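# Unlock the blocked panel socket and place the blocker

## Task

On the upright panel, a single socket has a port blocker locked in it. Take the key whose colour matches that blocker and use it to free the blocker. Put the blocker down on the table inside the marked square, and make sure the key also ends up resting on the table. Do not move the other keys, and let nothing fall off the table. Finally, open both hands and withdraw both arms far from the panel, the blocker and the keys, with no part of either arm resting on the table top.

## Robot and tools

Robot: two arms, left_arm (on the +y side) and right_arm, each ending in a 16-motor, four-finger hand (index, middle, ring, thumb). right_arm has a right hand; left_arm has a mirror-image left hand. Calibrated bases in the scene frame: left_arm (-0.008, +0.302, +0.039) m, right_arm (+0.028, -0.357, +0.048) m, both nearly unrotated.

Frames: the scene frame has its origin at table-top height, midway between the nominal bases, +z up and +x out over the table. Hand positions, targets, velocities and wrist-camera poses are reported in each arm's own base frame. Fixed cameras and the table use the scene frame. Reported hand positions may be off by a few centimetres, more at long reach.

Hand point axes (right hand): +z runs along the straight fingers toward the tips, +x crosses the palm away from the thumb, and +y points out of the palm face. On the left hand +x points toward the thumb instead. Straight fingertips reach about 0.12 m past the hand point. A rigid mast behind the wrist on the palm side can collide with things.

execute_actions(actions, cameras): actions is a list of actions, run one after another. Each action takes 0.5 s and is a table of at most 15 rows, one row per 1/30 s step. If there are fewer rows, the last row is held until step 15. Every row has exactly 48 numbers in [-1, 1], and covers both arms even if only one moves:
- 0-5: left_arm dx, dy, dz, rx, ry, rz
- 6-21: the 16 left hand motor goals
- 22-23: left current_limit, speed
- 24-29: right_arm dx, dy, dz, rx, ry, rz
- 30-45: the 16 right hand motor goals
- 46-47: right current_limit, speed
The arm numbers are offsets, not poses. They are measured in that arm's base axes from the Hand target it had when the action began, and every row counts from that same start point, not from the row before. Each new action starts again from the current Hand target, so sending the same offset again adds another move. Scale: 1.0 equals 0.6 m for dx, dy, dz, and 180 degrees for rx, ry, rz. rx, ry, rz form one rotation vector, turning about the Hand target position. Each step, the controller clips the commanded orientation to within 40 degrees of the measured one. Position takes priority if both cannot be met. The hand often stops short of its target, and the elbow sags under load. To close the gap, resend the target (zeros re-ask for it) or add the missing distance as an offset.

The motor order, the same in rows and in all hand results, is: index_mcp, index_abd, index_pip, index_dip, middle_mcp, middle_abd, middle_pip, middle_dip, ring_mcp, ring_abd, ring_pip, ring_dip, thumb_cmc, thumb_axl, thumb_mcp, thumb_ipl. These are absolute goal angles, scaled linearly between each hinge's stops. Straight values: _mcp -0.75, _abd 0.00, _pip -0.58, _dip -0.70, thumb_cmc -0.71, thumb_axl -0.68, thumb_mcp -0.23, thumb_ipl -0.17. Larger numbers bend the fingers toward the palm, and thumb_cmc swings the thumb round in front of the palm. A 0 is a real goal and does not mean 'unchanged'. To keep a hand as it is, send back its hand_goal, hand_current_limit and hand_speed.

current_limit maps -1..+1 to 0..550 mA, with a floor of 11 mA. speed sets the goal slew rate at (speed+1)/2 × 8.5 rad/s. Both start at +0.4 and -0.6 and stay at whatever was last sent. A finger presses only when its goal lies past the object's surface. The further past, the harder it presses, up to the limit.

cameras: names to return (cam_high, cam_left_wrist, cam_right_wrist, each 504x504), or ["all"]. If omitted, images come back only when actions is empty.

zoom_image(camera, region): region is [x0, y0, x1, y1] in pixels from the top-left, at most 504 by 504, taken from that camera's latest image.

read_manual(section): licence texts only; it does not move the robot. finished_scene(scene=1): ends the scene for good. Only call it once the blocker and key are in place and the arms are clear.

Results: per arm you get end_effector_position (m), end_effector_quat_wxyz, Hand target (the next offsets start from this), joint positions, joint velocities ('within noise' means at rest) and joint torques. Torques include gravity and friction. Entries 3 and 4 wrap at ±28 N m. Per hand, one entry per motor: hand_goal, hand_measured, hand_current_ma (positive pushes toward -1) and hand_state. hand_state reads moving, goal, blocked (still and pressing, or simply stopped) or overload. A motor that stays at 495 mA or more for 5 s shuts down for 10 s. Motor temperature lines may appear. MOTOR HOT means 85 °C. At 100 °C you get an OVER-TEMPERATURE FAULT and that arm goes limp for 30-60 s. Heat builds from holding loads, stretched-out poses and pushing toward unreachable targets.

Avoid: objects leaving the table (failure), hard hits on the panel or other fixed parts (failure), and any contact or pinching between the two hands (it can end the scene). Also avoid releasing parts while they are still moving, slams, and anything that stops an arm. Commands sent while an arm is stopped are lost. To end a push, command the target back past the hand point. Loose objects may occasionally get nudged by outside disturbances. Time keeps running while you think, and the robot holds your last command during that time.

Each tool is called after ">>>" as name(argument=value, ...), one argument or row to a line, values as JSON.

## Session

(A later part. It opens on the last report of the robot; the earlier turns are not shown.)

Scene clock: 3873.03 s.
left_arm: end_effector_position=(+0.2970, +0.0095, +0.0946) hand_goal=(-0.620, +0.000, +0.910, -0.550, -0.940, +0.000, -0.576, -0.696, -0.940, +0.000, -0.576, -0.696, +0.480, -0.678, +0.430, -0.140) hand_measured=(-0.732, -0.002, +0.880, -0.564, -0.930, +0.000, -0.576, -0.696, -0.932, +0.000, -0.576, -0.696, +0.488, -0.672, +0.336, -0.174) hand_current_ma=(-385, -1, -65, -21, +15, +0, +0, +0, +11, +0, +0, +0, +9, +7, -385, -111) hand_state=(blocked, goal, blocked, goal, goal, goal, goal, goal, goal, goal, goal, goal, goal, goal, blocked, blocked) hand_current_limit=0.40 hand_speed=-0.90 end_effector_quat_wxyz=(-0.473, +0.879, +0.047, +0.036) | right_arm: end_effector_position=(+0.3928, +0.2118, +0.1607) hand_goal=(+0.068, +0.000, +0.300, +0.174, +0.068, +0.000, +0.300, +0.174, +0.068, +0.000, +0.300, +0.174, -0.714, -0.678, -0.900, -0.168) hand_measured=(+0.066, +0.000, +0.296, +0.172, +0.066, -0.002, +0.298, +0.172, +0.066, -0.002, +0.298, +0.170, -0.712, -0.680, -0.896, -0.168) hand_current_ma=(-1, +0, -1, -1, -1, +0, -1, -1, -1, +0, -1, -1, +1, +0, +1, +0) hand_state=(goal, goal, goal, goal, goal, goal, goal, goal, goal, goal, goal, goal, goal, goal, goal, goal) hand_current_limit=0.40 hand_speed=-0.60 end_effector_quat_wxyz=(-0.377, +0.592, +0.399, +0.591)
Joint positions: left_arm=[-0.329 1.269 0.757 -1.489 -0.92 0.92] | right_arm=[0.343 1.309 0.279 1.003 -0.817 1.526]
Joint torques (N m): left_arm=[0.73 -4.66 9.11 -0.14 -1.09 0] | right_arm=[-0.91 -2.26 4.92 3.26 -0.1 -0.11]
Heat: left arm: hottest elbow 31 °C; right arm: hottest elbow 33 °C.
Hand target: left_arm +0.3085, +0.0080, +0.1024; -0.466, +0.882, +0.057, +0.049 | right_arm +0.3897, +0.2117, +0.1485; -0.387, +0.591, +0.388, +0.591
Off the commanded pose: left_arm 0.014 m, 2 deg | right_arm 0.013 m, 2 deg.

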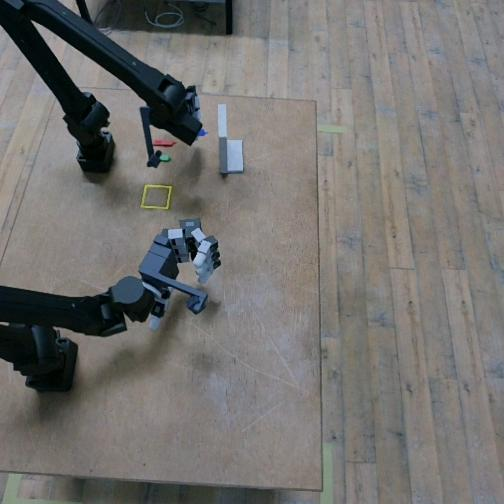

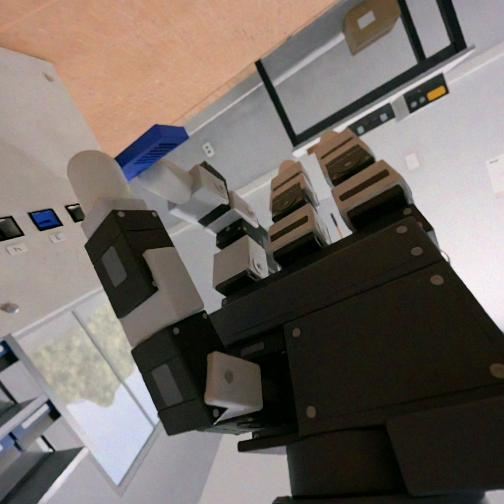

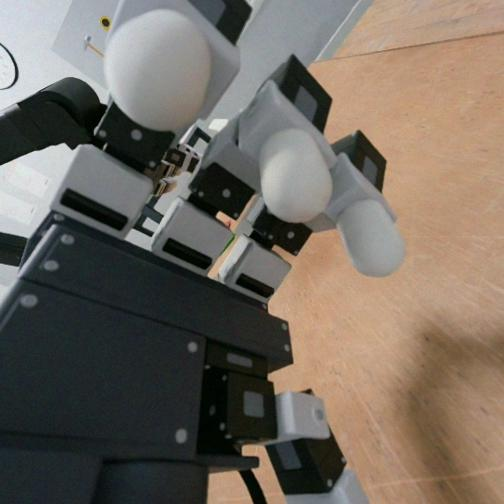

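>>> execute_actions(
  actions=[
    [[0,0,0,0,0,0,-0.62,0,0.91,-0.55,-0.94,0,-0.576,-0.696,-0.94,0,-0.576,-0.696,0.481,-0.677,0.43,-0.14,0.4,-0.9,-0.01,0.03,0.03,0,0,0,-0.98,0,-0.95,-0.95,-0.98,0,-0.95,-0.95,-0.98,0,-0.95,-0.95,-0.714,-0.678,-0.9,-0.168,0.4,-0.4]],
    [[0,0,0,0,0,0,-0.62,0,0.91,-0.55,-0.94,0,-0.576,-0.696,-0.94,0,-0.576,-0.696,0.481,-0.677,0.43,-0.14,0.4,-0.9,-0.02,0.06,0.02,0,0,0,-0.98,0,-0.95,-0.95,-0.98,0,-0.95,-0.95,-0.98,0,-0.95,-0.95,-0.714,-0.678,-0.9,-0.168,0.4,-0.4]],
    [[0,0,0,0,0,0,-0.62,0,0.91,-0.55,-0.94,0,-0.576,-0.696,-0.94,0,-0.576,-0.696,0.481,-0.677,0.43,-0.14,0.4,-0.9,-0.015,0.06,0.02,0,0,0,-0.98,0,-0.95,-0.95,-0.98,0,-0.95,-0.95,-0.98,0,-0.95,-0.95,-0.714,-0.678,-0.9,-0.168,0.4,-0.4]],
  ],
  cameras=["cam_high","cam_right_wrist"],
)

Scene clock: 3911.30 s.
left_arm: end_effector_position=(+0.2970, +0.0095, +0.0946) hand_goal=(-0.620, +0.000, +0.910, -0.550, -0.940, +0.000, -0.576, -0.696, -0.940, +0.000, -0.576, -0.696, +0.480, -0.678, +0.430, -0.140) hand_measured=(-0.732, -0.002, +0.880, -0.564, -0.930, +0.000, -0.576, -0.696, -0.932, +0.000, -0.576, -0.696, +0.488, -0.672, +0.336, -0.174) hand_current_ma=(-385, -1, -65, -21, +15, +0, +0, +0, +11, +0, +0, +0, +9, +7, -385, -111) hand_state=(blocked, goal, blocked, goal, goal, goal, goal, goal, goal, goal, goal, goal, goal, goal, blocked, blocked) hand_current_limit=0.40 hand_speed=-0.90 end_effector_quat_wxyz=(-0.473, +0.879, +0.047, +0.036) | right_arm: end_effector_position=(+0.3505, +0.2908, +0.1679) hand_goal=(-0.980, +0.000, -0.950, -0.950, -0.980, +0.000, -0.950, -0.950, -0.980, +0.000, -0.950, -0.950, -0.714, -0.678, -0.900, -0.168) hand_measured=(-0.980, -0.002, -0.948, -0.948, -0.980, -0.002, -0.948, -0.948, -0.980, -0.002, -0.948, -0.948, -0.712, -0.678, -0.896, -0.168) hand_current_ma=(+0, +0, +1, +1, +0, +0, +0, +1, +0, +0, +0, +1, +0, +0, +1, +0) hand_state=(goal, goal, goal, goal, goal, goal, goal, goal, goal, goal, goal, goal, goal, goal, goal, goal) hand_current_limit=0.40 hand_speed=-0.40 end_effector_quat_wxyz=(-0.383, +0.604, +0.393, +0.578)
Joint positions: left_arm=[-0.329 1.269 0.757 -1.489 -0.92 0.92] | right_arm=[0.685 1.247 0.301 0.903 -0.477 1.558]
Joint torques (N m): left_arm=[0.79 -4.66 9.13 -0.13 -1.09 -0.01] | right_arm=[-0.67 -4.01 9.98 1.74 0.03 0.15]
Heat: left arm: hottest elbow 31 °C; right arm: hottest elbow 32 °C.
Hand target: left_arm +0.3085, +0.0080, +0.1024; -0.466, +0.882, +0.057, +0.049 | right_arm +0.3626, +0.3017, +0.1903; -0.388, +0.591, +0.388, +0.591
Off the commanded pose: left_arm 0.014 m, 2 deg | right_arm 0.028 m, 2 deg.
Images, in order (width x height): cam_high 504x504, cam_right_wrist 504x504.

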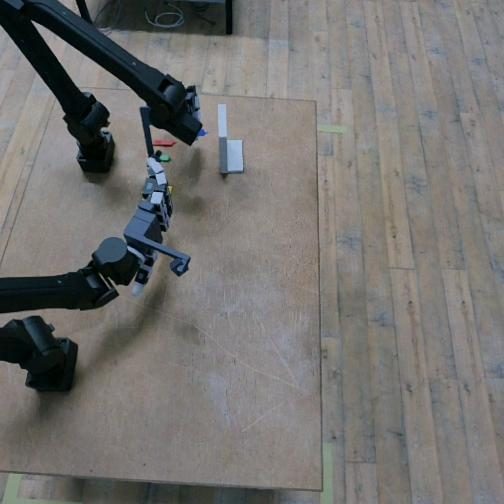

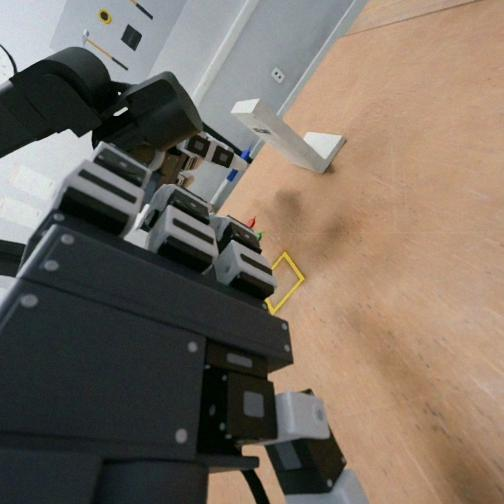

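>>> zoom_image(
  camera="cam_high",
  region=[80, 90, 250, 310],
)

>>> zoom_image(
  camera="cam_right_wrist",
  region=[80, 80, 360, 270],
)

Scaled by 2.291 from the camera's 504x504 image, which has a finer 720x720 frame.

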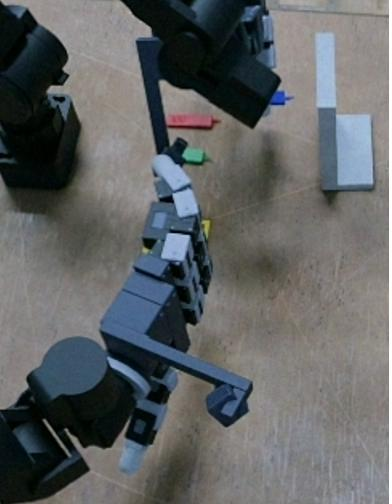

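Scaled by 1.800 from the camera's 504x504 image, which has a finer 720x720 frame.

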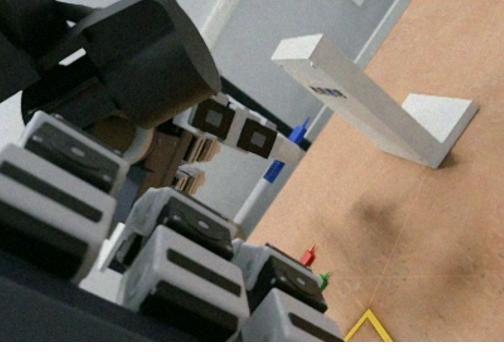

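>>> zoom_image(
  camera="cam_right_wrist",
  region=[210, 80, 310, 180],
)

Scaled by 5.040 from the camera's 504x504 image, which has a finer 720x720 frame.

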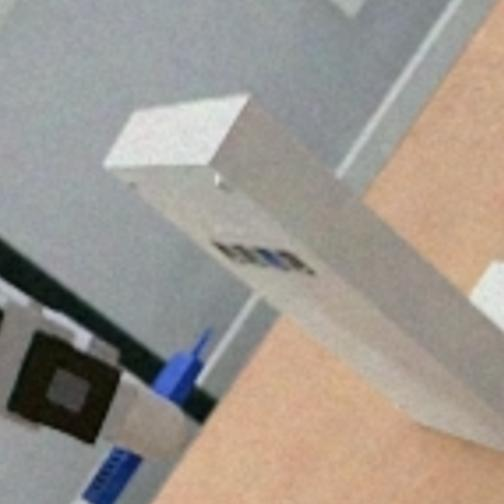

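>>> zoom_image(
  camera="cam_left_wrist",
  region=[25, 200, 65, 240],
)

>>> zoom_image(
  camera="cam_right_wrist",
  region=[220, 140, 270, 190],
)

>>> zoom_image(
  camera="cam_right_wrist",
  region=[245, 115, 285, 145],
)

This scene's latest camera images include none from cam_left_wrist. They are from: cam_high, cam_right_wrist. cam_left_wrist's image comes with the result of a call that names it in "cameras".

Scaled by 10.080 from the camera's 504x504 image, which has a finer 720x720 frame.

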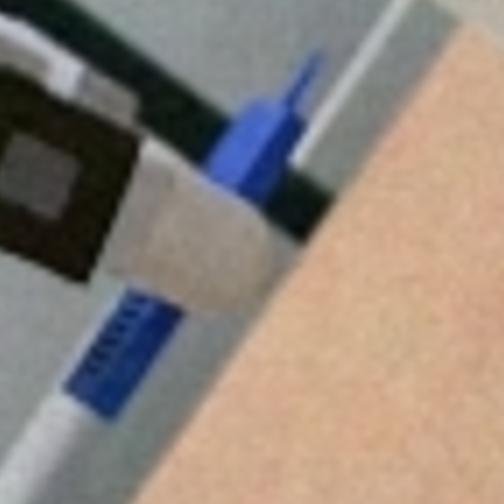

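Scaled by 12.600 from the camera's 504x504 image, which has a finer 720x720 frame.

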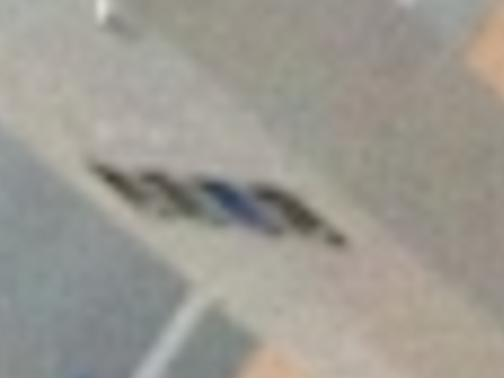

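>>> execute_actions(
  actions=[],
  cameras=["cam_left_wrist"],
)

>>> zoom_image(
  camera="cam_left_wrist",
  region=[50, 110, 210, 240],
)

>>> zoom_image(
  camera="cam_left_wrist",
  region=[190, 110, 430, 310],
)

>>> zoom_image(
  camera="cam_left_wrist",
  region=[20, 195, 80, 245],
)

Scene clock: 4044.47 s.
left_arm: end_effector_position=(+0.2970, +0.0095, +0.0946) hand_goal=(-0.620, +0.000, +0.910, -0.550, -0.940, +0.000, -0.576, -0.696, -0.940, +0.000, -0.576, -0.696, +0.480, -0.678, +0.430, -0.140) hand_measured=(-0.732, -0.002, +0.880, -0.564, -0.930, +0.000, -0.576, -0.696, -0.932, +0.000, -0.576, -0.696, +0.488, -0.672, +0.336, -0.174) hand_current_ma=(-385, -1, -65, -21, +15, +0, +0, +0, +11, +0, +0, +0, +9, +7, -385, -111) hand_state=(blocked, goal, blocked, goal, goal, goal, goal, goal, goal, goal, goal, goal, goal, goal, blocked, blocked) hand_current_limit=0.40 hand_speed=-0.90 end_effector_quat_wxyz=(-0.473, +0.879, +0.047, +0.036) | right_arm: end_effector_position=(+0.3505, +0.2908, +0.1678) hand_goal=(-0.980, +0.000, -0.950, -0.950, -0.980, +0.000, -0.950, -0.950, -0.980, +0.000, -0.950, -0.950, -0.714, -0.678, -0.900, -0.168) hand_measured=(-0.980, -0.002, -0.948, -0.948, -0.980, -0.002, -0.948, -0.948, -0.980, -0.002, -0.948, -0.948, -0.712, -0.678, -0.896, -0.168) hand_current_ma=(+0, +0, +1, +1, +0, +0, +0, +1, +0, +0, +0, +1, +0, +0, +1, +0) hand_state=(goal, goal, goal, goal, goal, goal, goal, goal, goal, goal, goal, goal, goal, goal, goal, goal) hand_current_limit=0.40 hand_speed=-0.40 end_effector_quat_wxyz=(-0.383, +0.604, +0.393, +0.578)
Joint positions: left_arm=[-0.329 1.269 0.757 -1.489 -0.92 0.92] | right_arm=[0.685 1.247 0.301 0.903 -0.477 1.558]
Joint velocities: within noise
Joint torques (N m): left_arm=[0.79 -4.66 9.14 -0.12 -1.08 0] | right_arm=[-0.79 -4.01 10.03 1.84 0.03 0.14]
Motor temperatures (°C): left_arm=[24 28 32 24 27 25] | right_arm=[23 27 37 24 26 25]
Heat: left arm: hottest elbow 32 °C; right arm: hottest elbow 37 °C.
Hand target: left_arm +0.3085, +0.0080, +0.1024; -0.466, +0.882, +0.057, +0.049 | right_arm +0.3626, +0.3017, +0.1902; -0.388, +0.591, +0.388, +0.591
Off the commanded pose: left_arm 0.014 m, 2 deg | right_arm 0.028 m, 2 deg.
Images, in order (width x height): cam_left_wrist 504x504.

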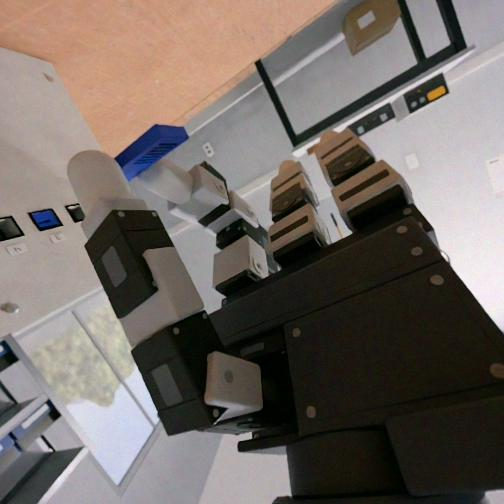

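Scaled by 3.150 from the camera's 504x504 image, which has a finer 720x720 frame.

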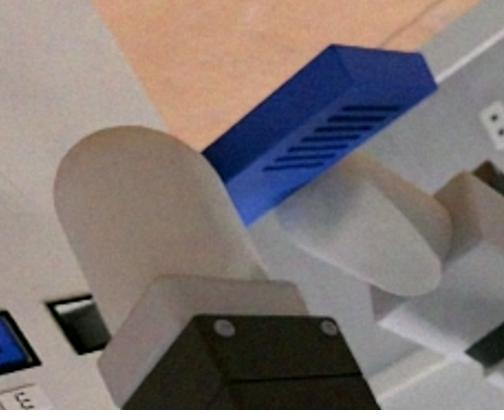

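Scaled by 2.100 from the camera's 504x504 image, which has a finer 720x720 frame.

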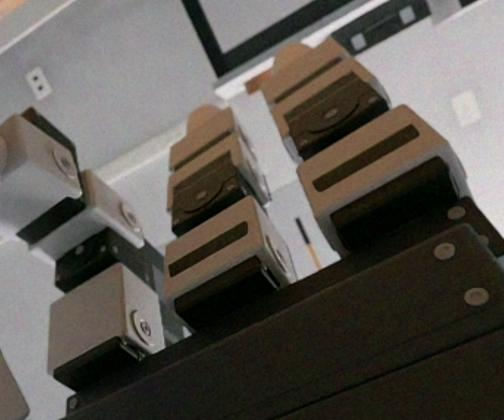

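Scaled by 8.400 from the camera's 504x504 image, which has a finer 720x720 frame.

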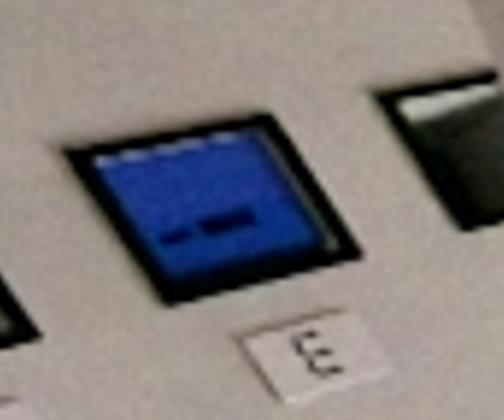

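>>> execute_actions(
  actions=[
    [[0.017,-0.009,-0.002,0,0,0,-0.62,0,0.91,-0.55,-0.94,0,-0.576,-0.696,-0.94,0,-0.576,-0.696,0.481,-0.677,0.43,-0.14,0.4,-0.9,0,0,0,0,0,0,-0.98,0,-0.95,-0.95,-0.98,0,-0.95,-0.95,-0.98,0,-0.95,-0.95,-0.714,-0.678,-0.9,-0.168,0.4,-0.4]],
  ],
  cameras=[],
)

Scene clock: 4178.50 s.
left_arm: end_effector_position=(+0.2988, +0.0089, +0.0934) hand_goal=(-0.620, +0.000, +0.910, -0.550, -0.940, +0.000, -0.576, -0.696, -0.940, +0.000, -0.576, -0.696, +0.480, -0.678, +0.430, -0.140) hand_measured=(-0.732, -0.002, +0.880, -0.564, -0.930, +0.000, -0.576, -0.696, -0.932, +0.000, -0.576, -0.696, +0.488, -0.672, +0.336, -0.174) hand_current_ma=(-385, -1, -65, -21, +15, +0, +0, +0, +11, +0, +0, +0, +9, +7, -385, -111) hand_state=(blocked, goal, blocked, goal, goal, goal, goal, goal, goal, goal, goal, goal, goal, goal, blocked, blocked) hand_current_limit=0.40 hand_speed=-0.90 end_effector_quat_wxyz=(-0.474, +0.879, +0.045, +0.033) | right_arm: end_effector_position=(+0.3505, +0.2908, +0.1678) hand_goal=(-0.980, +0.000, -0.950, -0.950, -0.980, +0.000, -0.950, -0.950, -0.980, +0.000, -0.950, -0.950, -0.714, -0.678, -0.900, -0.168) hand_measured=(-0.980, -0.002, -0.948, -0.948, -0.980, -0.002, -0.948, -0.948, -0.980, -0.002, -0.948, -0.948, -0.712, -0.678, -0.896, -0.168) hand_current_ma=(+0, +0, +1, +1, +0, +0, +0, +1, +0, +0, +0, +1, +0, +0, +1, +0) hand_state=(goal, goal, goal, goal, goal, goal, goal, goal, goal, goal, goal, goal, goal, goal, goal, goal) hand_current_limit=0.40 hand_speed=-0.40 end_effector_quat_wxyz=(-0.383, +0.604, +0.393, +0.578)
Joint positions: left_arm=[-0.329 1.28 0.763 -1.489 -0.92 0.92] | right_arm=[0.685 1.247 0.301 0.903 -0.477 1.558]
Joint torques (N m): left_arm=[0.21 -3.25 10.56 -0.13 -0.97 -0.1] | right_arm=[-0.67 -3.9 10 1.85 0.03 0.14]
Heat: left arm: hottest elbow 32 °C; right arm: hottest elbow 38 °C.
Hand target: left_arm +0.3186, +0.0027, +0.1011; -0.466, +0.882, +0.057, +0.049 | right_arm +0.3626, +0.3017, +0.1902; -0.388, +0.591, +0.388, +0.591
Off the commanded pose: left_arm 0.022 m, 2 deg | right_arm 0.028 m, 2 deg.
No camera images: "cameras" was empty.

>>> execute_actions(
  actions=[
    [[0.012,-0.005,0,0,0,0,-0.62,0,0.91,-0.55,-0.94,0,-0.576,-0.696,-0.94,0,-0.576,-0.696,0.481,-0.677,0.43,-0.14,0.4,-0.9,0,0,0,0,0,0,-0.98,0,-0.95,-0.95,-0.98,0,-0.95,-0.95,-0.98,0,-0.95,-0.95,-0.714,-0.678,-0.9,-0.168,0.4,-0.4]],
  ],
  cameras=[],
)

Scene clock: 4185.70 s.
left_arm: end_effector_position=(+0.3061, +0.0064, +0.0940) hand_goal=(-0.620, +0.000, +0.910, -0.550, -0.940, +0.000, -0.576, -0.696, -0.940, +0.000, -0.576, -0.696, +0.480, -0.678, +0.430, -0.140) hand_measured=(-0.732, -0.002, +0.880, -0.564, -0.930, +0.000, -0.576, -0.696, -0.932, +0.000, -0.576, -0.696, +0.488, -0.672, +0.336, -0.174) hand_current_ma=(-385, -1, -65, -21, +15, +0, +0, +0, +11, +0, +0, +0, +9, +7, -385, -111) hand_state=(blocked, goal, blocked, goal, goal, goal, goal, goal, goal, goal, goal, goal, goal, goal, blocked, blocked) hand_current_limit=0.40 hand_speed=-0.90 end_effector_quat_wxyz=(-0.474, +0.879, +0.045, +0.033) | right_arm: end_effector_position=(+0.3505, +0.2908, +0.1678) hand_goal=(-0.980, +0.000, -0.950, -0.950, -0.980, +0.000, -0.950, -0.950, -0.980, +0.000, -0.950, -0.950, -0.714, -0.678, -0.900, -0.168) hand_measured=(-0.980, -0.002, -0.948, -0.948, -0.980, -0.002, -0.948, -0.948, -0.980, -0.002, -0.948, -0.948, -0.712, -0.678, -0.896, -0.168) hand_current_ma=(+0, +0, +1, +1, +0, +0, +0, +1, +0, +0, +0, +1, +0, +0, +1, +0) hand_state=(goal, goal, goal, goal, goal, goal, goal, goal, goal, goal, goal, goal, goal, goal, goal, goal) hand_current_limit=0.40 hand_speed=-0.40 end_effector_quat_wxyz=(-0.383, +0.604, +0.393, +0.578)
Joint positions: left_arm=[-0.329 1.301 0.783 -1.489 -0.92 0.92] | right_arm=[0.685 1.247 0.301 0.903 -0.477 1.558]
Joint torques (N m): left_arm=[0.03 -3.49 10.51 -0.12 -0.94 -0.12] | right_arm=[-0.73 -4.01 10.03 1.84 0.04 0.14]
Heat: left arm: hottest elbow 33 °C; right arm: hottest elbow 38 °C.
Hand target: left_arm +0.3258, -0.0003, +0.1011; -0.466, +0.882, +0.057, +0.049 | right_arm +0.3626, +0.3017, +0.1902; -0.388, +0.591, +0.388, +0.591
Off the commanded pose: left_arm 0.022 m, 2 deg | right_arm 0.028 m, 2 deg.
No camera images: "cameras" was empty.

>>> execute_actions(
  actions=[
    [[0.016,0,-0.001,0,0,0,-0.62,0,0.91,-0.55,-0.94,0,-0.576,-0.696,-0.94,0,-0.576,-0.696,0.481,-0.677,0.43,-0.14,0.4,-0.9,0,0,0,0,0,0,-0.98,0,-0.95,-0.95,-0.98,0,-0.95,-0.95,-0.98,0,-0.95,-0.95,-0.714,-0.678,-0.9,-0.168,0.4,-0.4]],
  ],
  cameras=["cam_left_wrist","cam_right_wrist"],
)

>>> zoom_image(
  camera="cam_left_wrist",
  region=[0, 110, 200, 260],
)

>>> zoom_image(
  camera="cam_right_wrist",
  region=[220, 110, 290, 170],
)

Scene clock: 4198.23 s.
left_arm: end_effector_position=(+0.3167, +0.0029, +0.0935) hand_goal=(-0.620, +0.000, +0.910, -0.550, -0.940, +0.000, -0.576, -0.696, -0.940, +0.000, -0.576, -0.696, +0.480, -0.678, +0.430, -0.140) hand_measured=(-0.732, -0.002, +0.880, -0.564, -0.930, +0.000, -0.576, -0.696, -0.932, +0.000, -0.576, -0.696, +0.488, -0.672, +0.336, -0.174) hand_current_ma=(-385, -1, -65, -21, +15, +0, +0, +0, +11, +0, +0, +0, +9, +7, -385, -111) hand_state=(blocked, goal, blocked, goal, goal, goal, goal, goal, goal, goal, goal, goal, goal, goal, blocked, blocked) hand_current_limit=0.40 hand_speed=-0.90 end_effector_quat_wxyz=(-0.472, +0.880, +0.048, +0.038) | right_arm: end_effector_position=(+0.3505, +0.2908, +0.1678) hand_goal=(-0.980, +0.000, -0.950, -0.950, -0.980, +0.000, -0.950, -0.950, -0.980, +0.000, -0.950, -0.950, -0.714, -0.678, -0.900, -0.168) hand_measured=(-0.980, -0.002, -0.948, -0.948, -0.980, -0.002, -0.948, -0.948, -0.980, -0.002, -0.948, -0.948, -0.712, -0.678, -0.896, -0.168) hand_current_ma=(+0, +0, +1, +1, +0, +0, +0, +1, +0, +0, +0, +1, +0, +0, +1, +0) hand_state=(goal, goal, goal, goal, goal, goal, goal, goal, goal, goal, goal, goal, goal, goal, goal, goal) hand_current_limit=0.40 hand_speed=-0.40 end_effector_quat_wxyz=(-0.383, +0.604, +0.393, +0.578)
Joint positions: left_arm=[-0.329 1.324 0.804 -1.473 -0.92 0.922] | right_arm=[0.685 1.247 0.301 0.903 -0.477 1.558]
Joint torques (N m): left_arm=[0.79 -3.78 10.51 -0.13 -1.12 -0.01] | right_arm=[-0.67 -4.01 10.02 1.85 0.03 0.14]
Heat: left arm: hottest elbow 33 °C; right arm: hottest elbow 38 °C.
Hand target: left_arm +0.3354, -0.0004, +0.1005; -0.466, +0.882, +0.057, +0.049 | right_arm +0.3626, +0.3017, +0.1902; -0.388, +0.591, +0.388, +0.591
Off the commanded pose: left_arm 0.020 m, 2 deg | right_arm 0.028 m, 2 deg.
Images, in order (width x height): cam_left_wrist 504x504, cam_right_wrist 504x504.

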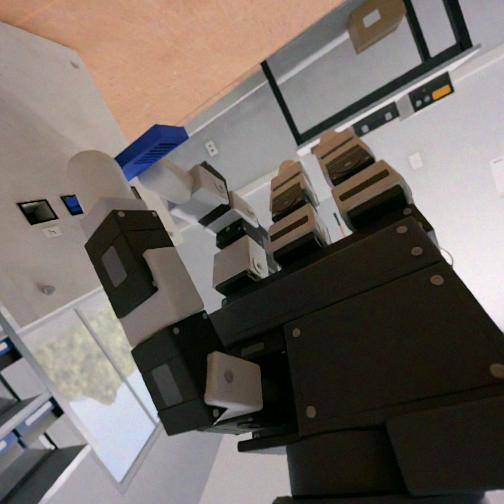

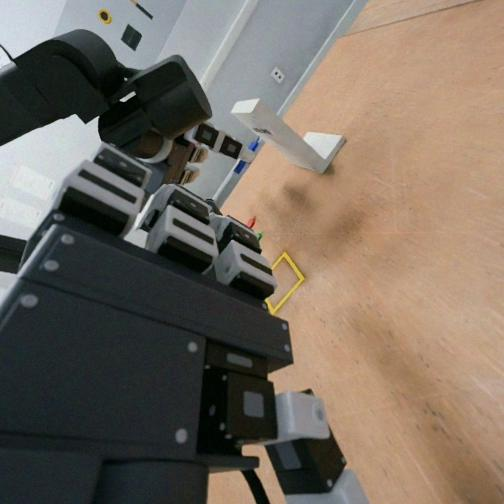

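Scaled by 2.520 from the camera's 504x504 image, which has a finer 720x720 frame.

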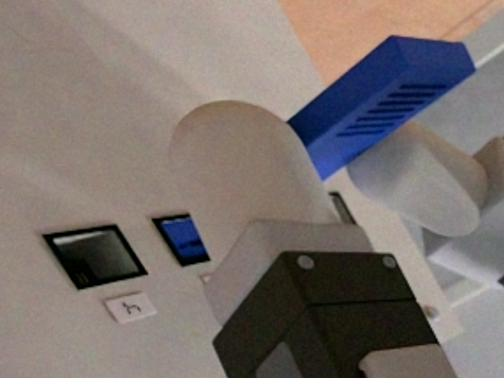

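Scaled by 7.200 from the camera's 504x504 image, which has a finer 720x720 frame.

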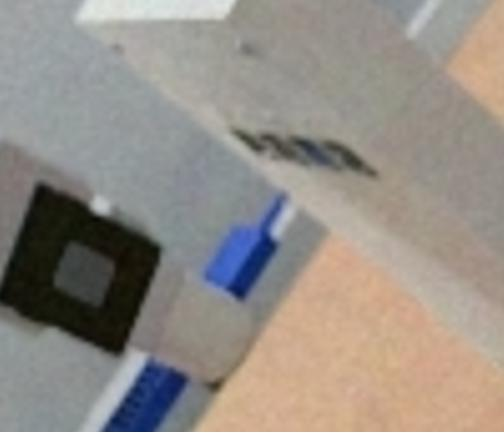

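>>> zoom_image(
  camera="cam_left_wrist",
  region=[50, 180, 110, 230],
)

>>> zoom_image(
  camera="cam_right_wrist",
  region=[245, 115, 285, 150],
)

Scaled by 8.400 from the camera's 504x504 image, which has a finer 720x720 frame.

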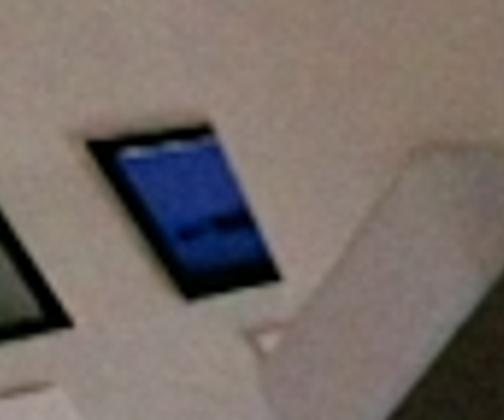

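Scaled by 12.600 from the camera's 504x504 image, which has a finer 720x720 frame.

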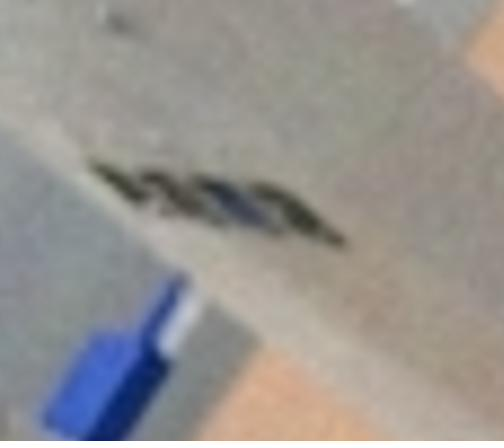

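>>> execute_actions(
  actions=[
    [[0,0.012,-0.002,0,0,0,-0.62,0,0.91,-0.55,-0.94,0,-0.576,-0.696,-0.94,0,-0.576,-0.696,0.481,-0.677,0.43,-0.14,0.4,-0.9,0,0,0,0,0,0,-0.98,0,-0.95,-0.95,-0.98,0,-0.95,-0.95,-0.98,0,-0.95,-0.95,-0.714,-0.678,-0.9,-0.168,0.4,-0.4]],
  ],
  cameras=[],
)

Scene clock: 4249.13 s.
left_arm: end_effector_position=(+0.3207, +0.0090, +0.0926) hand_goal=(-0.620, +0.000, +0.910, -0.550, -0.940, +0.000, -0.576, -0.696, -0.940, +0.000, -0.576, -0.696, +0.480, -0.678, +0.430, -0.140) hand_measured=(-0.732, -0.002, +0.880, -0.564, -0.930, +0.000, -0.576, -0.696, -0.932, +0.000, -0.576, -0.696, +0.488, -0.672, +0.336, -0.174) hand_current_ma=(-385, -1, -65, -21, +15, +0, +0, +0, +11, +0, +0, +0, +9, +7, -385, -111) hand_state=(blocked, goal, blocked, goal, goal, goal, goal, goal, goal, goal, goal, goal, goal, goal, blocked, blocked) hand_current_limit=0.40 hand_speed=-0.90 end_effector_quat_wxyz=(-0.471, +0.880, +0.049, +0.038) | right_arm: end_effector_position=(+0.3505, +0.2908, +0.1678) hand_goal=(-0.980, +0.000, -0.950, -0.950, -0.980, +0.000, -0.950, -0.950, -0.980, +0.000, -0.950, -0.950, -0.714, -0.678, -0.900, -0.168) hand_measured=(-0.980, -0.002, -0.948, -0.948, -0.980, -0.002, -0.948, -0.948, -0.980, -0.002, -0.948, -0.948, -0.712, -0.678, -0.896, -0.168) hand_current_ma=(+0, +0, +1, +1, +0, +0, +0, +1, +0, +0, +0, +1, +0, +0, +1, +0) hand_state=(goal, goal, goal, goal, goal, goal, goal, goal, goal, goal, goal, goal, goal, goal, goal, goal) hand_current_limit=0.40 hand_speed=-0.40 end_effector_quat_wxyz=(-0.383, +0.604, +0.393, +0.578)
Joint positions: left_arm=[-0.305 1.324 0.804 -1.445 -0.929 0.956] | right_arm=[0.685 1.247 0.301 0.903 -0.477 1.558]
Joint torques (N m): left_arm=[0.73 -4.42 9.77 -0.08 -1.13 -0.02] | right_arm=[-0.67 -3.9 9.99 1.89 0.04 0.14]
Motor temperatures (°C): left_arm=[24 28 37 24 27 25] | right_arm=[23 27 38 24 26 25]
Heat: left arm: hottest elbow 37 °C; right arm: hottest elbow 38 °C.
Hand target: left_arm +0.3354, +0.0069, +0.0993; -0.466, +0.882, +0.057, +0.049 | right_arm +0.3626, +0.3017, +0.1902; -0.388, +0.591, +0.388, +0.591
Off the commanded pose: left_arm 0.016 m, 2 deg | right_arm 0.028 m, 2 deg.
No camera images: "cameras" was empty.

>>> execute_actions(
  actions=[],
  cameras=["cam_left_wrist","cam_right_wrist","cam_high"],
)

>>> zoom_image(
  camera="cam_left_wrist",
  region=[50, 180, 110, 230],
)

>>> zoom_image(
  camera="cam_right_wrist",
  region=[245, 115, 285, 150],
)

>>> zoom_image(
  camera="cam_high",
  region=[190, 90, 250, 180],
)

Scene clock: 4256.97 s.
left_arm: end_effector_position=(+0.3206, +0.0089, +0.0926) hand_goal=(-0.620, +0.000, +0.910, -0.550, -0.940, +0.000, -0.576, -0.696, -0.940, +0.000, -0.576, -0.696, +0.480, -0.678, +0.430, -0.140) hand_measured=(-0.732, -0.002, +0.880, -0.564, -0.930, +0.000, -0.576, -0.696, -0.932, +0.000, -0.576, -0.696, +0.488, -0.672, +0.336, -0.174) hand_current_ma=(-385, -1, -65, -21, +15, +0, +0, +0, +11, +0, +0, +0, +9, +7, -385, -111) hand_state=(blocked, goal, blocked, goal, goal, goal, goal, goal, goal, goal, goal, goal, goal, goal, blocked, blocked) hand_current_limit=0.40 hand_speed=-0.90 end_effector_quat_wxyz=(-0.471, +0.880, +0.048, +0.038) | right_arm: end_effector_position=(+0.3505, +0.2908, +0.1678) hand_goal=(-0.980, +0.000, -0.950, -0.950, -0.980, +0.000, -0.950, -0.950, -0.980, +0.000, -0.950, -0.950, -0.714, -0.678, -0.900, -0.168) hand_measured=(-0.980, -0.002, -0.948, -0.948, -0.980, -0.002, -0.948, -0.948, -0.980, -0.002, -0.948, -0.948, -0.712, -0.678, -0.896, -0.168) hand_current_ma=(+0, +0, +1, +1, +0, +0, +0, +1, +0, +0, +0, +1, +0, +0, +1, +0) hand_state=(goal, goal, goal, goal, goal, goal, goal, goal, goal, goal, goal, goal, goal, goal, goal, goal) hand_current_limit=0.40 hand_speed=-0.40 end_effector_quat_wxyz=(-0.383, +0.604, +0.393, +0.578)
Joint positions: left_arm=[-0.305 1.324 0.804 -1.445 -0.929 0.957] | right_arm=[0.685 1.247 0.301 0.903 -0.477 1.558]
Joint velocities: within noise
Joint torques (N m): left_arm=[0.73 -4.42 9.78 -0.08 -1.13 -0.01] | right_arm=[-0.73 -3.96 10 1.85 0.03 0.15]
Motor temperatures (°C): left_arm=[24 28 37 24 27 25] | right_arm=[23 27 38 24 26 25]
Heat: left arm: hottest elbow 37 °C; right arm: hottest elbow 38 °C.
Hand target: left_arm +0.3354, +0.0069, +0.0993; -0.466, +0.881, +0.057, +0.049 | right_arm +0.3626, +0.3017, +0.1902; -0.388, +0.591, +0.388, +0.591
Off the commanded pose: left_arm 0.016 m, 2 deg | right_arm 0.028 m, 2 deg.

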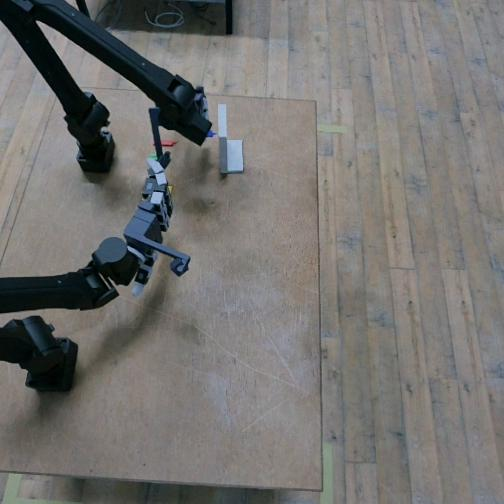

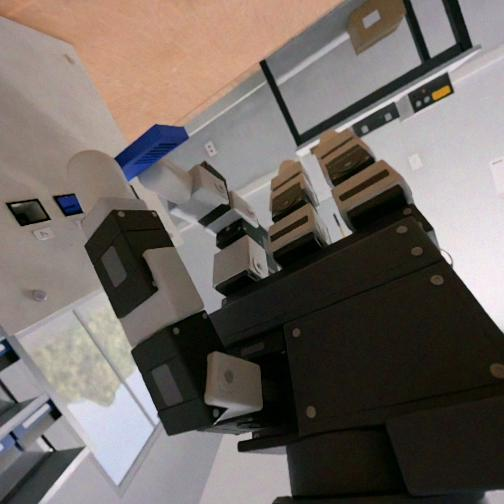

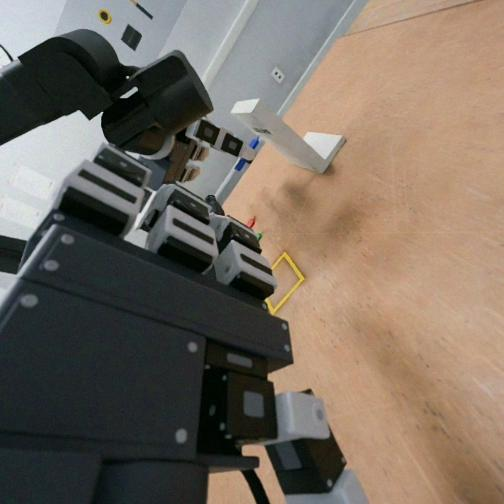

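Scaled by 8.400 from the camera's 504x504 image, which has a finer 720x720 frame.

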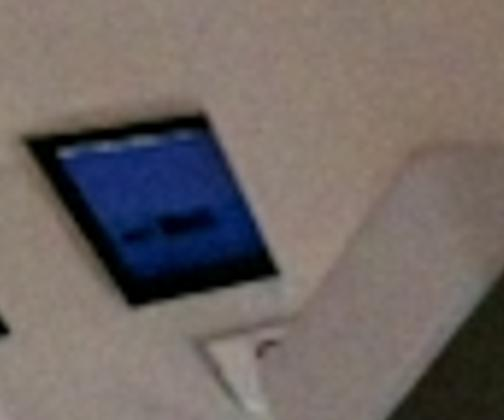

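Scaled by 12.600 from the camera's 504x504 image, which has a finer 720x720 frame.

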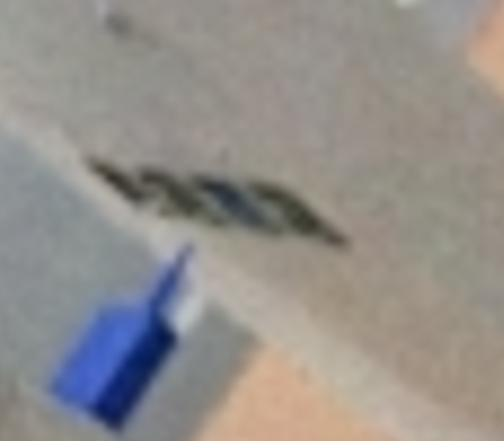

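Scaled by 5.600 from the camera's 504x504 image, which has a finer 720x720 frame.

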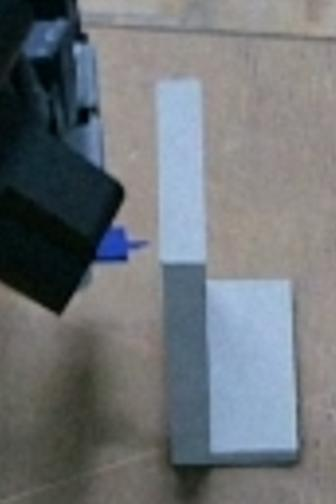

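>>> execute_actions(
  actions=[],
  cameras=["all"],
)

Scene clock: 4286.17 s.
left_arm: end_effector_position=(+0.3206, +0.0089, +0.0926) hand_goal=(-0.620, +0.000, +0.910, -0.550, -0.940, +0.000, -0.576, -0.696, -0.940, +0.000, -0.576, -0.696, +0.480, -0.678, +0.430, -0.140) hand_measured=(-0.732, -0.002, +0.880, -0.564, -0.930, +0.000, -0.576, -0.696, -0.932, +0.000, -0.576, -0.696, +0.488, -0.672, +0.336, -0.174) hand_current_ma=(-385, -1, -65, -21, +15, +0, +0, +0, +11, +0, +0, +0, +9, +7, -385, -111) hand_state=(blocked, goal, blocked, goal, goal, goal, goal, goal, goal, goal, goal, goal, goal, goal, blocked, blocked) hand_current_limit=0.40 hand_speed=-0.90 end_effector_quat_wxyz=(-0.471, +0.880, +0.048, +0.038) | right_arm: end_effector_position=(+0.3505, +0.2908, +0.1678) hand_goal=(-0.980, +0.000, -0.950, -0.950, -0.980, +0.000, -0.950, -0.950, -0.980, +0.000, -0.950, -0.950, -0.714, -0.678, -0.900, -0.168) hand_measured=(-0.980, -0.002, -0.948, -0.948, -0.980, -0.002, -0.948, -0.948, -0.980, -0.002, -0.948, -0.948, -0.712, -0.678, -0.896, -0.168) hand_current_ma=(+0, +0, +1, +1, +0, +0, +0, +1, +0, +0, +0, +1, +0, +0, +1, +0) hand_state=(goal, goal, goal, goal, goal, goal, goal, goal, goal, goal, goal, goal, goal, goal, goal, goal) hand_current_limit=0.40 hand_speed=-0.40 end_effector_quat_wxyz=(-0.383, +0.604, +0.393, +0.578)
Joint positions: left_arm=[-0.305 1.324 0.804 -1.445 -0.929 0.957] | right_arm=[0.685 1.247 0.301 0.903 -0.477 1.558]
Joint velocities: within noise
Joint torques (N m): left_arm=[0.73 -4.42 9.77 -0.08 -1.13 -0.01] | right_arm=[-0.73 -3.9 9.99 1.85 0.04 0.14]
Motor temperatures (°C): left_arm=[24 28 36 24 27 25] | right_arm=[23 27 38 24 26 25]
Heat: left arm: hottest elbow 36 °C; right arm: hottest elbow 38 °C.
Hand target: left_arm +0.3354, +0.0069, +0.0993; -0.466, +0.881, +0.057, +0.049 | right_arm +0.3626, +0.3017, +0.1902; -0.388, +0.591, +0.388, +0.591
Off the commanded pose: left_arm 0.016 m, 2 deg | right_arm 0.028 m, 2 deg.

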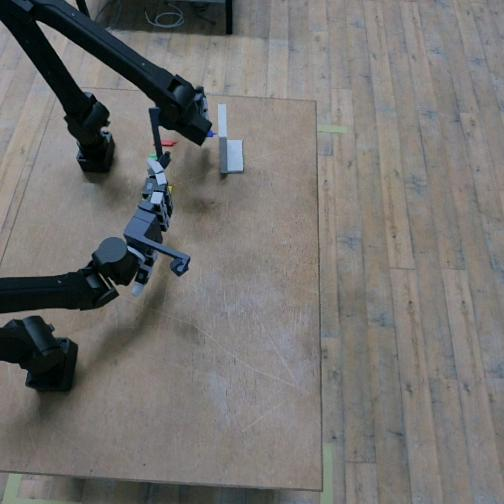

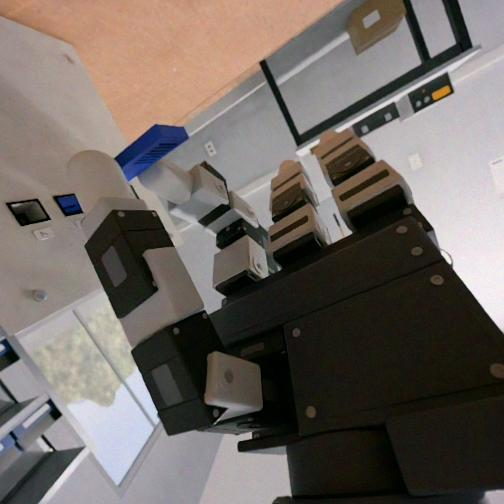

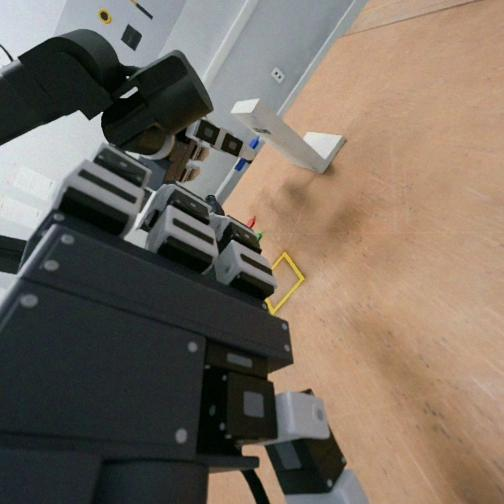

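>>> execute_actions(
  actions=[
    [[0,-0.004,0,0,0,0,-0.62,0,0.91,-0.55,-0.94,0,-0.576,-0.696,-0.94,0,-0.576,-0.696,0.48,-0.678,0.43,-0.14,0.4,-0.9,0,0,0,0,0,0,-0.98,0,-0.95,-0.95,-0.98,0,-0.95,-0.95,-0.98,0,-0.95,-0.95,-0.714,-0.678,-0.9,-0.168,0.4,-0.4]],
  ],
)

>>> execute_actions(
  actions=[
    [[0,-0.004,0,0,0,0,-0.62,0,0.91,-0.55,-0.94,0,-0.576,-0.696,-0.94,0,-0.576,-0.696,0.48,-0.678,0.43,-0.14,0.4,-0.9,0,0,0,0,0,0,-0.98,0,-0.95,-0.95,-0.98,0,-0.95,-0.95,-0.98,0,-0.95,-0.95,-0.714,-0.678,-0.9,-0.168,0.4,-0.4]],
  ],
)

Scene clock: 4293.60 s.
left_arm: end_effector_position=(+0.3206, +0.0089, +0.0926) hand_goal=(-0.620, +0.000, +0.910, -0.550, -0.940, +0.000, -0.576, -0.696, -0.940, +0.000, -0.576, -0.696, +0.480, -0.678, +0.430, -0.140) hand_measured=(-0.732, -0.002, +0.880, -0.564, -0.930, +0.000, -0.576, -0.696, -0.932, +0.000, -0.576, -0.696, +0.488, -0.672, +0.336, -0.174) hand_current_ma=(-385, -1, -65, -21, +15, +0, +0, +0, +11, +0, +0, +0, +9, +7, -385, -111) hand_state=(blocked, goal, blocked, goal, goal, goal, goal, goal, goal, goal, goal, goal, goal, goal, blocked, blocked) hand_current_limit=0.40 hand_speed=-0.90 end_effector_quat_wxyz=(-0.471, +0.880, +0.048, +0.038) | right_arm: end_effector_position=(+0.3505, +0.2908, +0.1678) hand_goal=(-0.980, +0.000, -0.950, -0.950, -0.980, +0.000, -0.950, -0.950, -0.980, +0.000, -0.950, -0.950, -0.714, -0.678, -0.900, -0.168) hand_measured=(-0.980, -0.002, -0.948, -0.948, -0.980, -0.002, -0.948, -0.948, -0.980, -0.002, -0.948, -0.948, -0.712, -0.678, -0.896, -0.168) hand_current_ma=(+0, +0, +1, +1, +0, +0, +0, +1, +0, +0, +0, +1, +0, +0, +1, +0) hand_state=(goal, goal, goal, goal, goal, goal, goal, goal, goal, goal, goal, goal, goal, goal, goal, goal) hand_current_limit=0.40 hand_speed=-0.40 end_effector_quat_wxyz=(-0.383, +0.604, +0.393, +0.578)
Joint positions: left_arm=[-0.305 1.324 0.804 -1.445 -0.929 0.957] | right_arm=[0.685 1.247 0.301 0.903 -0.477 1.558]
Joint torques (N m): left_arm=[0.09 -4.19 9.98 -0.38 -1 -0.11] | right_arm=[-0.79 -3.96 10.02 1.85 0.04 0.14]
Heat: left arm: hottest elbow 36 °C; right arm: hottest elbow 38 °C.
Hand target: left_arm +0.3354, +0.0045, +0.0993; -0.466, +0.881, +0.057, +0.049 | right_arm +0.3626, +0.3017, +0.1902; -0.388, +0.591, +0.388, +0.591
Off the commanded pose: left_arm 0.017 m, 2 deg | right_arm 0.028 m, 2 deg.

Scene clock: 4294.30 s.
left_arm: end_effector_position=(+0.3211, +0.0089, +0.0927) hand_goal=(-0.620, +0.000, +0.910, -0.550, -0.940, +0.000, -0.576, -0.696, -0.940, +0.000, -0.576, -0.696, +0.480, -0.678, +0.430, -0.140) hand_measured=(-0.732, -0.002, +0.880, -0.564, -0.930, +0.000, -0.576, -0.696, -0.932, +0.000, -0.576, -0.696, +0.488, -0.672, +0.336, -0.174) hand_current_ma=(-385, -1, -65, -21, +15, +0, +0, +0, +11, +0, +0, +0, +9, +7, -385, -111) hand_state=(blocked, goal, blocked, goal, goal, goal, goal, goal, goal, goal, goal, goal, goal, goal, blocked, blocked) hand_current_limit=0.40 hand_speed=-0.90 end_effector_quat_wxyz=(-0.471, +0.880, +0.051, +0.039) | right_arm: end_effector_position=(+0.3505, +0.2908, +0.1678) hand_goal=(-0.980, +0.000, -0.950, -0.950, -0.980, +0.000, -0.950, -0.950, -0.980, +0.000, -0.950, -0.950, -0.714, -0.678, -0.900, -0.168) hand_measured=(-0.980, -0.002, -0.948, -0.948, -0.980, -0.002, -0.948, -0.948, -0.980, -0.002, -0.948, -0.948, -0.712, -0.678, -0.896, -0.168) hand_current_ma=(+0, +0, +1, +1, +0, +0, +0, +1, +0, +0, +0, +1, +0, +0, +1, +0) hand_state=(goal, goal, goal, goal, goal, goal, goal, goal, goal, goal, goal, goal, goal, goal, goal, goal) hand_current_limit=0.40 hand_speed=-0.40 end_effector_quat_wxyz=(-0.383, +0.604, +0.393, +0.578)
Joint positions: left_arm=[-0.305 1.324 0.804 -1.445 -0.927 0.95] | right_arm=[0.685 1.247 0.301 0.903 -0.477 1.558]
Joint torques (N m): left_arm=[-0.5 -3.96 10.18 -0.68 -0.93 -0.15] | right_arm=[-0.73 -3.9 9.99 1.85 0.03 0.15]
Heat: left arm: hottest elbow 37 °C; right arm: hottest elbow 38 °C.
Hand target: left_arm +0.3354, +0.0021, +0.0993; -0.466, +0.881, +0.057, +0.049 | right_arm +0.3626, +0.3017, +0.1902; -0.388, +0.591, +0.388, +0.591
Off the commanded pose: left_arm 0.017 m, 1 deg | right_arm 0.028 m, 2 deg.

>>> execute_actions(
  actions=[
    [[0,-0.003,0,0,0,0,-0.62,0,0.91,-0.55,-0.94,0,-0.576,-0.696,-0.94,0,-0.576,-0.696,0.48,-0.678,0.43,-0.14,0.4,-0.9,0,0,0,0,0,0,-0.98,0,-0.95,-0.95,-0.98,0,-0.95,-0.95,-0.98,0,-0.95,-0.95,-0.714,-0.678,-0.9,-0.168,0.4,-0.4]],
  ],
)

>>> execute_actions(
  actions=[
    [[0,-0.002,0,0,0,0,-0.62,0,0.91,-0.55,-0.94,0,-0.576,-0.696,-0.94,0,-0.576,-0.696,0.48,-0.678,0.43,-0.14,0.4,-0.9,0,0,0,0,0,0,-0.98,0,-0.95,-0.95,-0.98,0,-0.95,-0.95,-0.98,0,-0.95,-0.95,-0.714,-0.678,-0.9,-0.168,0.4,-0.4]],
  ],
)

Scene clock: 4302.80 s.
left_arm: end_effector_position=(+0.3215, +0.0081, +0.0926) hand_goal=(-0.620, +0.000, +0.910, -0.550, -0.940, +0.000, -0.576, -0.696, -0.940, +0.000, -0.576, -0.696, +0.480, -0.678, +0.430, -0.140) hand_measured=(-0.732, -0.002, +0.880, -0.564, -0.930, +0.000, -0.576, -0.696, -0.932, +0.000, -0.576, -0.696, +0.488, -0.672, +0.336, -0.174) hand_current_ma=(-385, -1, -65, -21, +15, +0, +0, +0, +11, +0, +0, +0, +9, +7, -385, -111) hand_state=(blocked, goal, blocked, goal, goal, goal, goal, goal, goal, goal, goal, goal, goal, goal, blocked, blocked) hand_current_limit=0.40 hand_speed=-0.90 end_effector_quat_wxyz=(-0.470, +0.880, +0.054, +0.041) | right_arm: end_effector_position=(+0.3505, +0.2908, +0.1678) hand_goal=(-0.980, +0.000, -0.950, -0.950, -0.980, +0.000, -0.950, -0.950, -0.980, +0.000, -0.950, -0.950, -0.714, -0.678, -0.900, -0.168) hand_measured=(-0.980, -0.002, -0.948, -0.948, -0.980, -0.002, -0.948, -0.948, -0.980, -0.002, -0.948, -0.948, -0.712, -0.678, -0.896, -0.168) hand_current_ma=(+0, +0, +1, +1, +0, +0, +0, +1, +0, +0, +0, +1, +0, +0, +1, +0) hand_state=(goal, goal, goal, goal, goal, goal, goal, goal, goal, goal, goal, goal, goal, goal, goal, goal) hand_current_limit=0.40 hand_speed=-0.40 end_effector_quat_wxyz=(-0.383, +0.604, +0.393, +0.578)
Joint positions: left_arm=[-0.307 1.325 0.804 -1.445 -0.925 0.942] | right_arm=[0.685 1.247 0.301 0.903 -0.477 1.558]
Joint torques (N m): left_arm=[-0.79 -3.78 10.33 -0.91 -0.93 -0.16] | right_arm=[-0.73 -3.96 10.02 1.85 0.04 0.15]
Heat: left arm: hottest elbow 37 °C; right arm: hottest elbow 38 °C.
Hand target: left_arm +0.3354, +0.0003, +0.0994; -0.466, +0.881, +0.057, +0.049 | right_arm +0.3626, +0.3017, +0.1902; -0.388, +0.591, +0.388, +0.591
Off the commanded pose: left_arm 0.017 m, 1 deg | right_arm 0.028 m, 2 deg.

Scene clock: 4303.50 s.
left_arm: end_effector_position=(+0.3218, +0.0068, +0.0919) hand_goal=(-0.620, +0.000, +0.910, -0.550, -0.940, +0.000, -0.576, -0.696, -0.940, +0.000, -0.576, -0.696, +0.480, -0.678, +0.430, -0.140) hand_measured=(-0.732, -0.002, +0.880, -0.564, -0.930, +0.000, -0.576, -0.696, -0.932, +0.000, -0.576, -0.696, +0.488, -0.672, +0.336, -0.174) hand_current_ma=(-385, -1, -65, -21, +15, +0, +0, +0, +11, +0, +0, +0, +9, +7, -385, -111) hand_state=(blocked, goal, blocked, goal, goal, goal, goal, goal, goal, goal, goal, goal, goal, goal, blocked, blocked) hand_current_limit=0.40 hand_speed=-0.90 end_effector_quat_wxyz=(-0.470, +0.880, +0.054, +0.041) | right_arm: end_effector_position=(+0.3505, +0.2908, +0.1678) hand_goal=(-0.980, +0.000, -0.950, -0.950, -0.980, +0.000, -0.950, -0.950, -0.980, +0.000, -0.950, -0.950, -0.714, -0.678, -0.900, -0.168) hand_measured=(-0.980, -0.002, -0.948, -0.948, -0.980, -0.002, -0.948, -0.948, -0.980, -0.002, -0.948, -0.948, -0.712, -0.678, -0.896, -0.168) hand_current_ma=(+0, +0, +1, +1, +0, +0, +0, +1, +0, +0, +0, +1, +0, +0, +1, +0) hand_state=(goal, goal, goal, goal, goal, goal, goal, goal, goal, goal, goal, goal, goal, goal, goal, goal) hand_current_limit=0.40 hand_speed=-0.40 end_effector_quat_wxyz=(-0.383, +0.604, +0.393, +0.578)
Joint positions: left_arm=[-0.311 1.327 0.804 -1.445 -0.924 0.937] | right_arm=[0.685 1.247 0.301 0.903 -0.477 1.558]
Joint torques (N m): left_arm=[-0.85 -3.78 10.44 -1.07 -0.93 -0.18] | right_arm=[-0.73 -4.01 9.99 1.85 0.03 0.15]
Heat: left arm: hottest elbow 37 °C; right arm: hottest elbow 38 °C.
Hand target: left_arm +0.3354, -0.0009, +0.0993; -0.466, +0.881, +0.057, +0.049 | right_arm +0.3626, +0.3017, +0.1902; -0.388, +0.591, +0.388, +0.591
Off the commanded pose: left_arm 0.017 m, 1 deg | right_arm 0.028 m, 2 deg.


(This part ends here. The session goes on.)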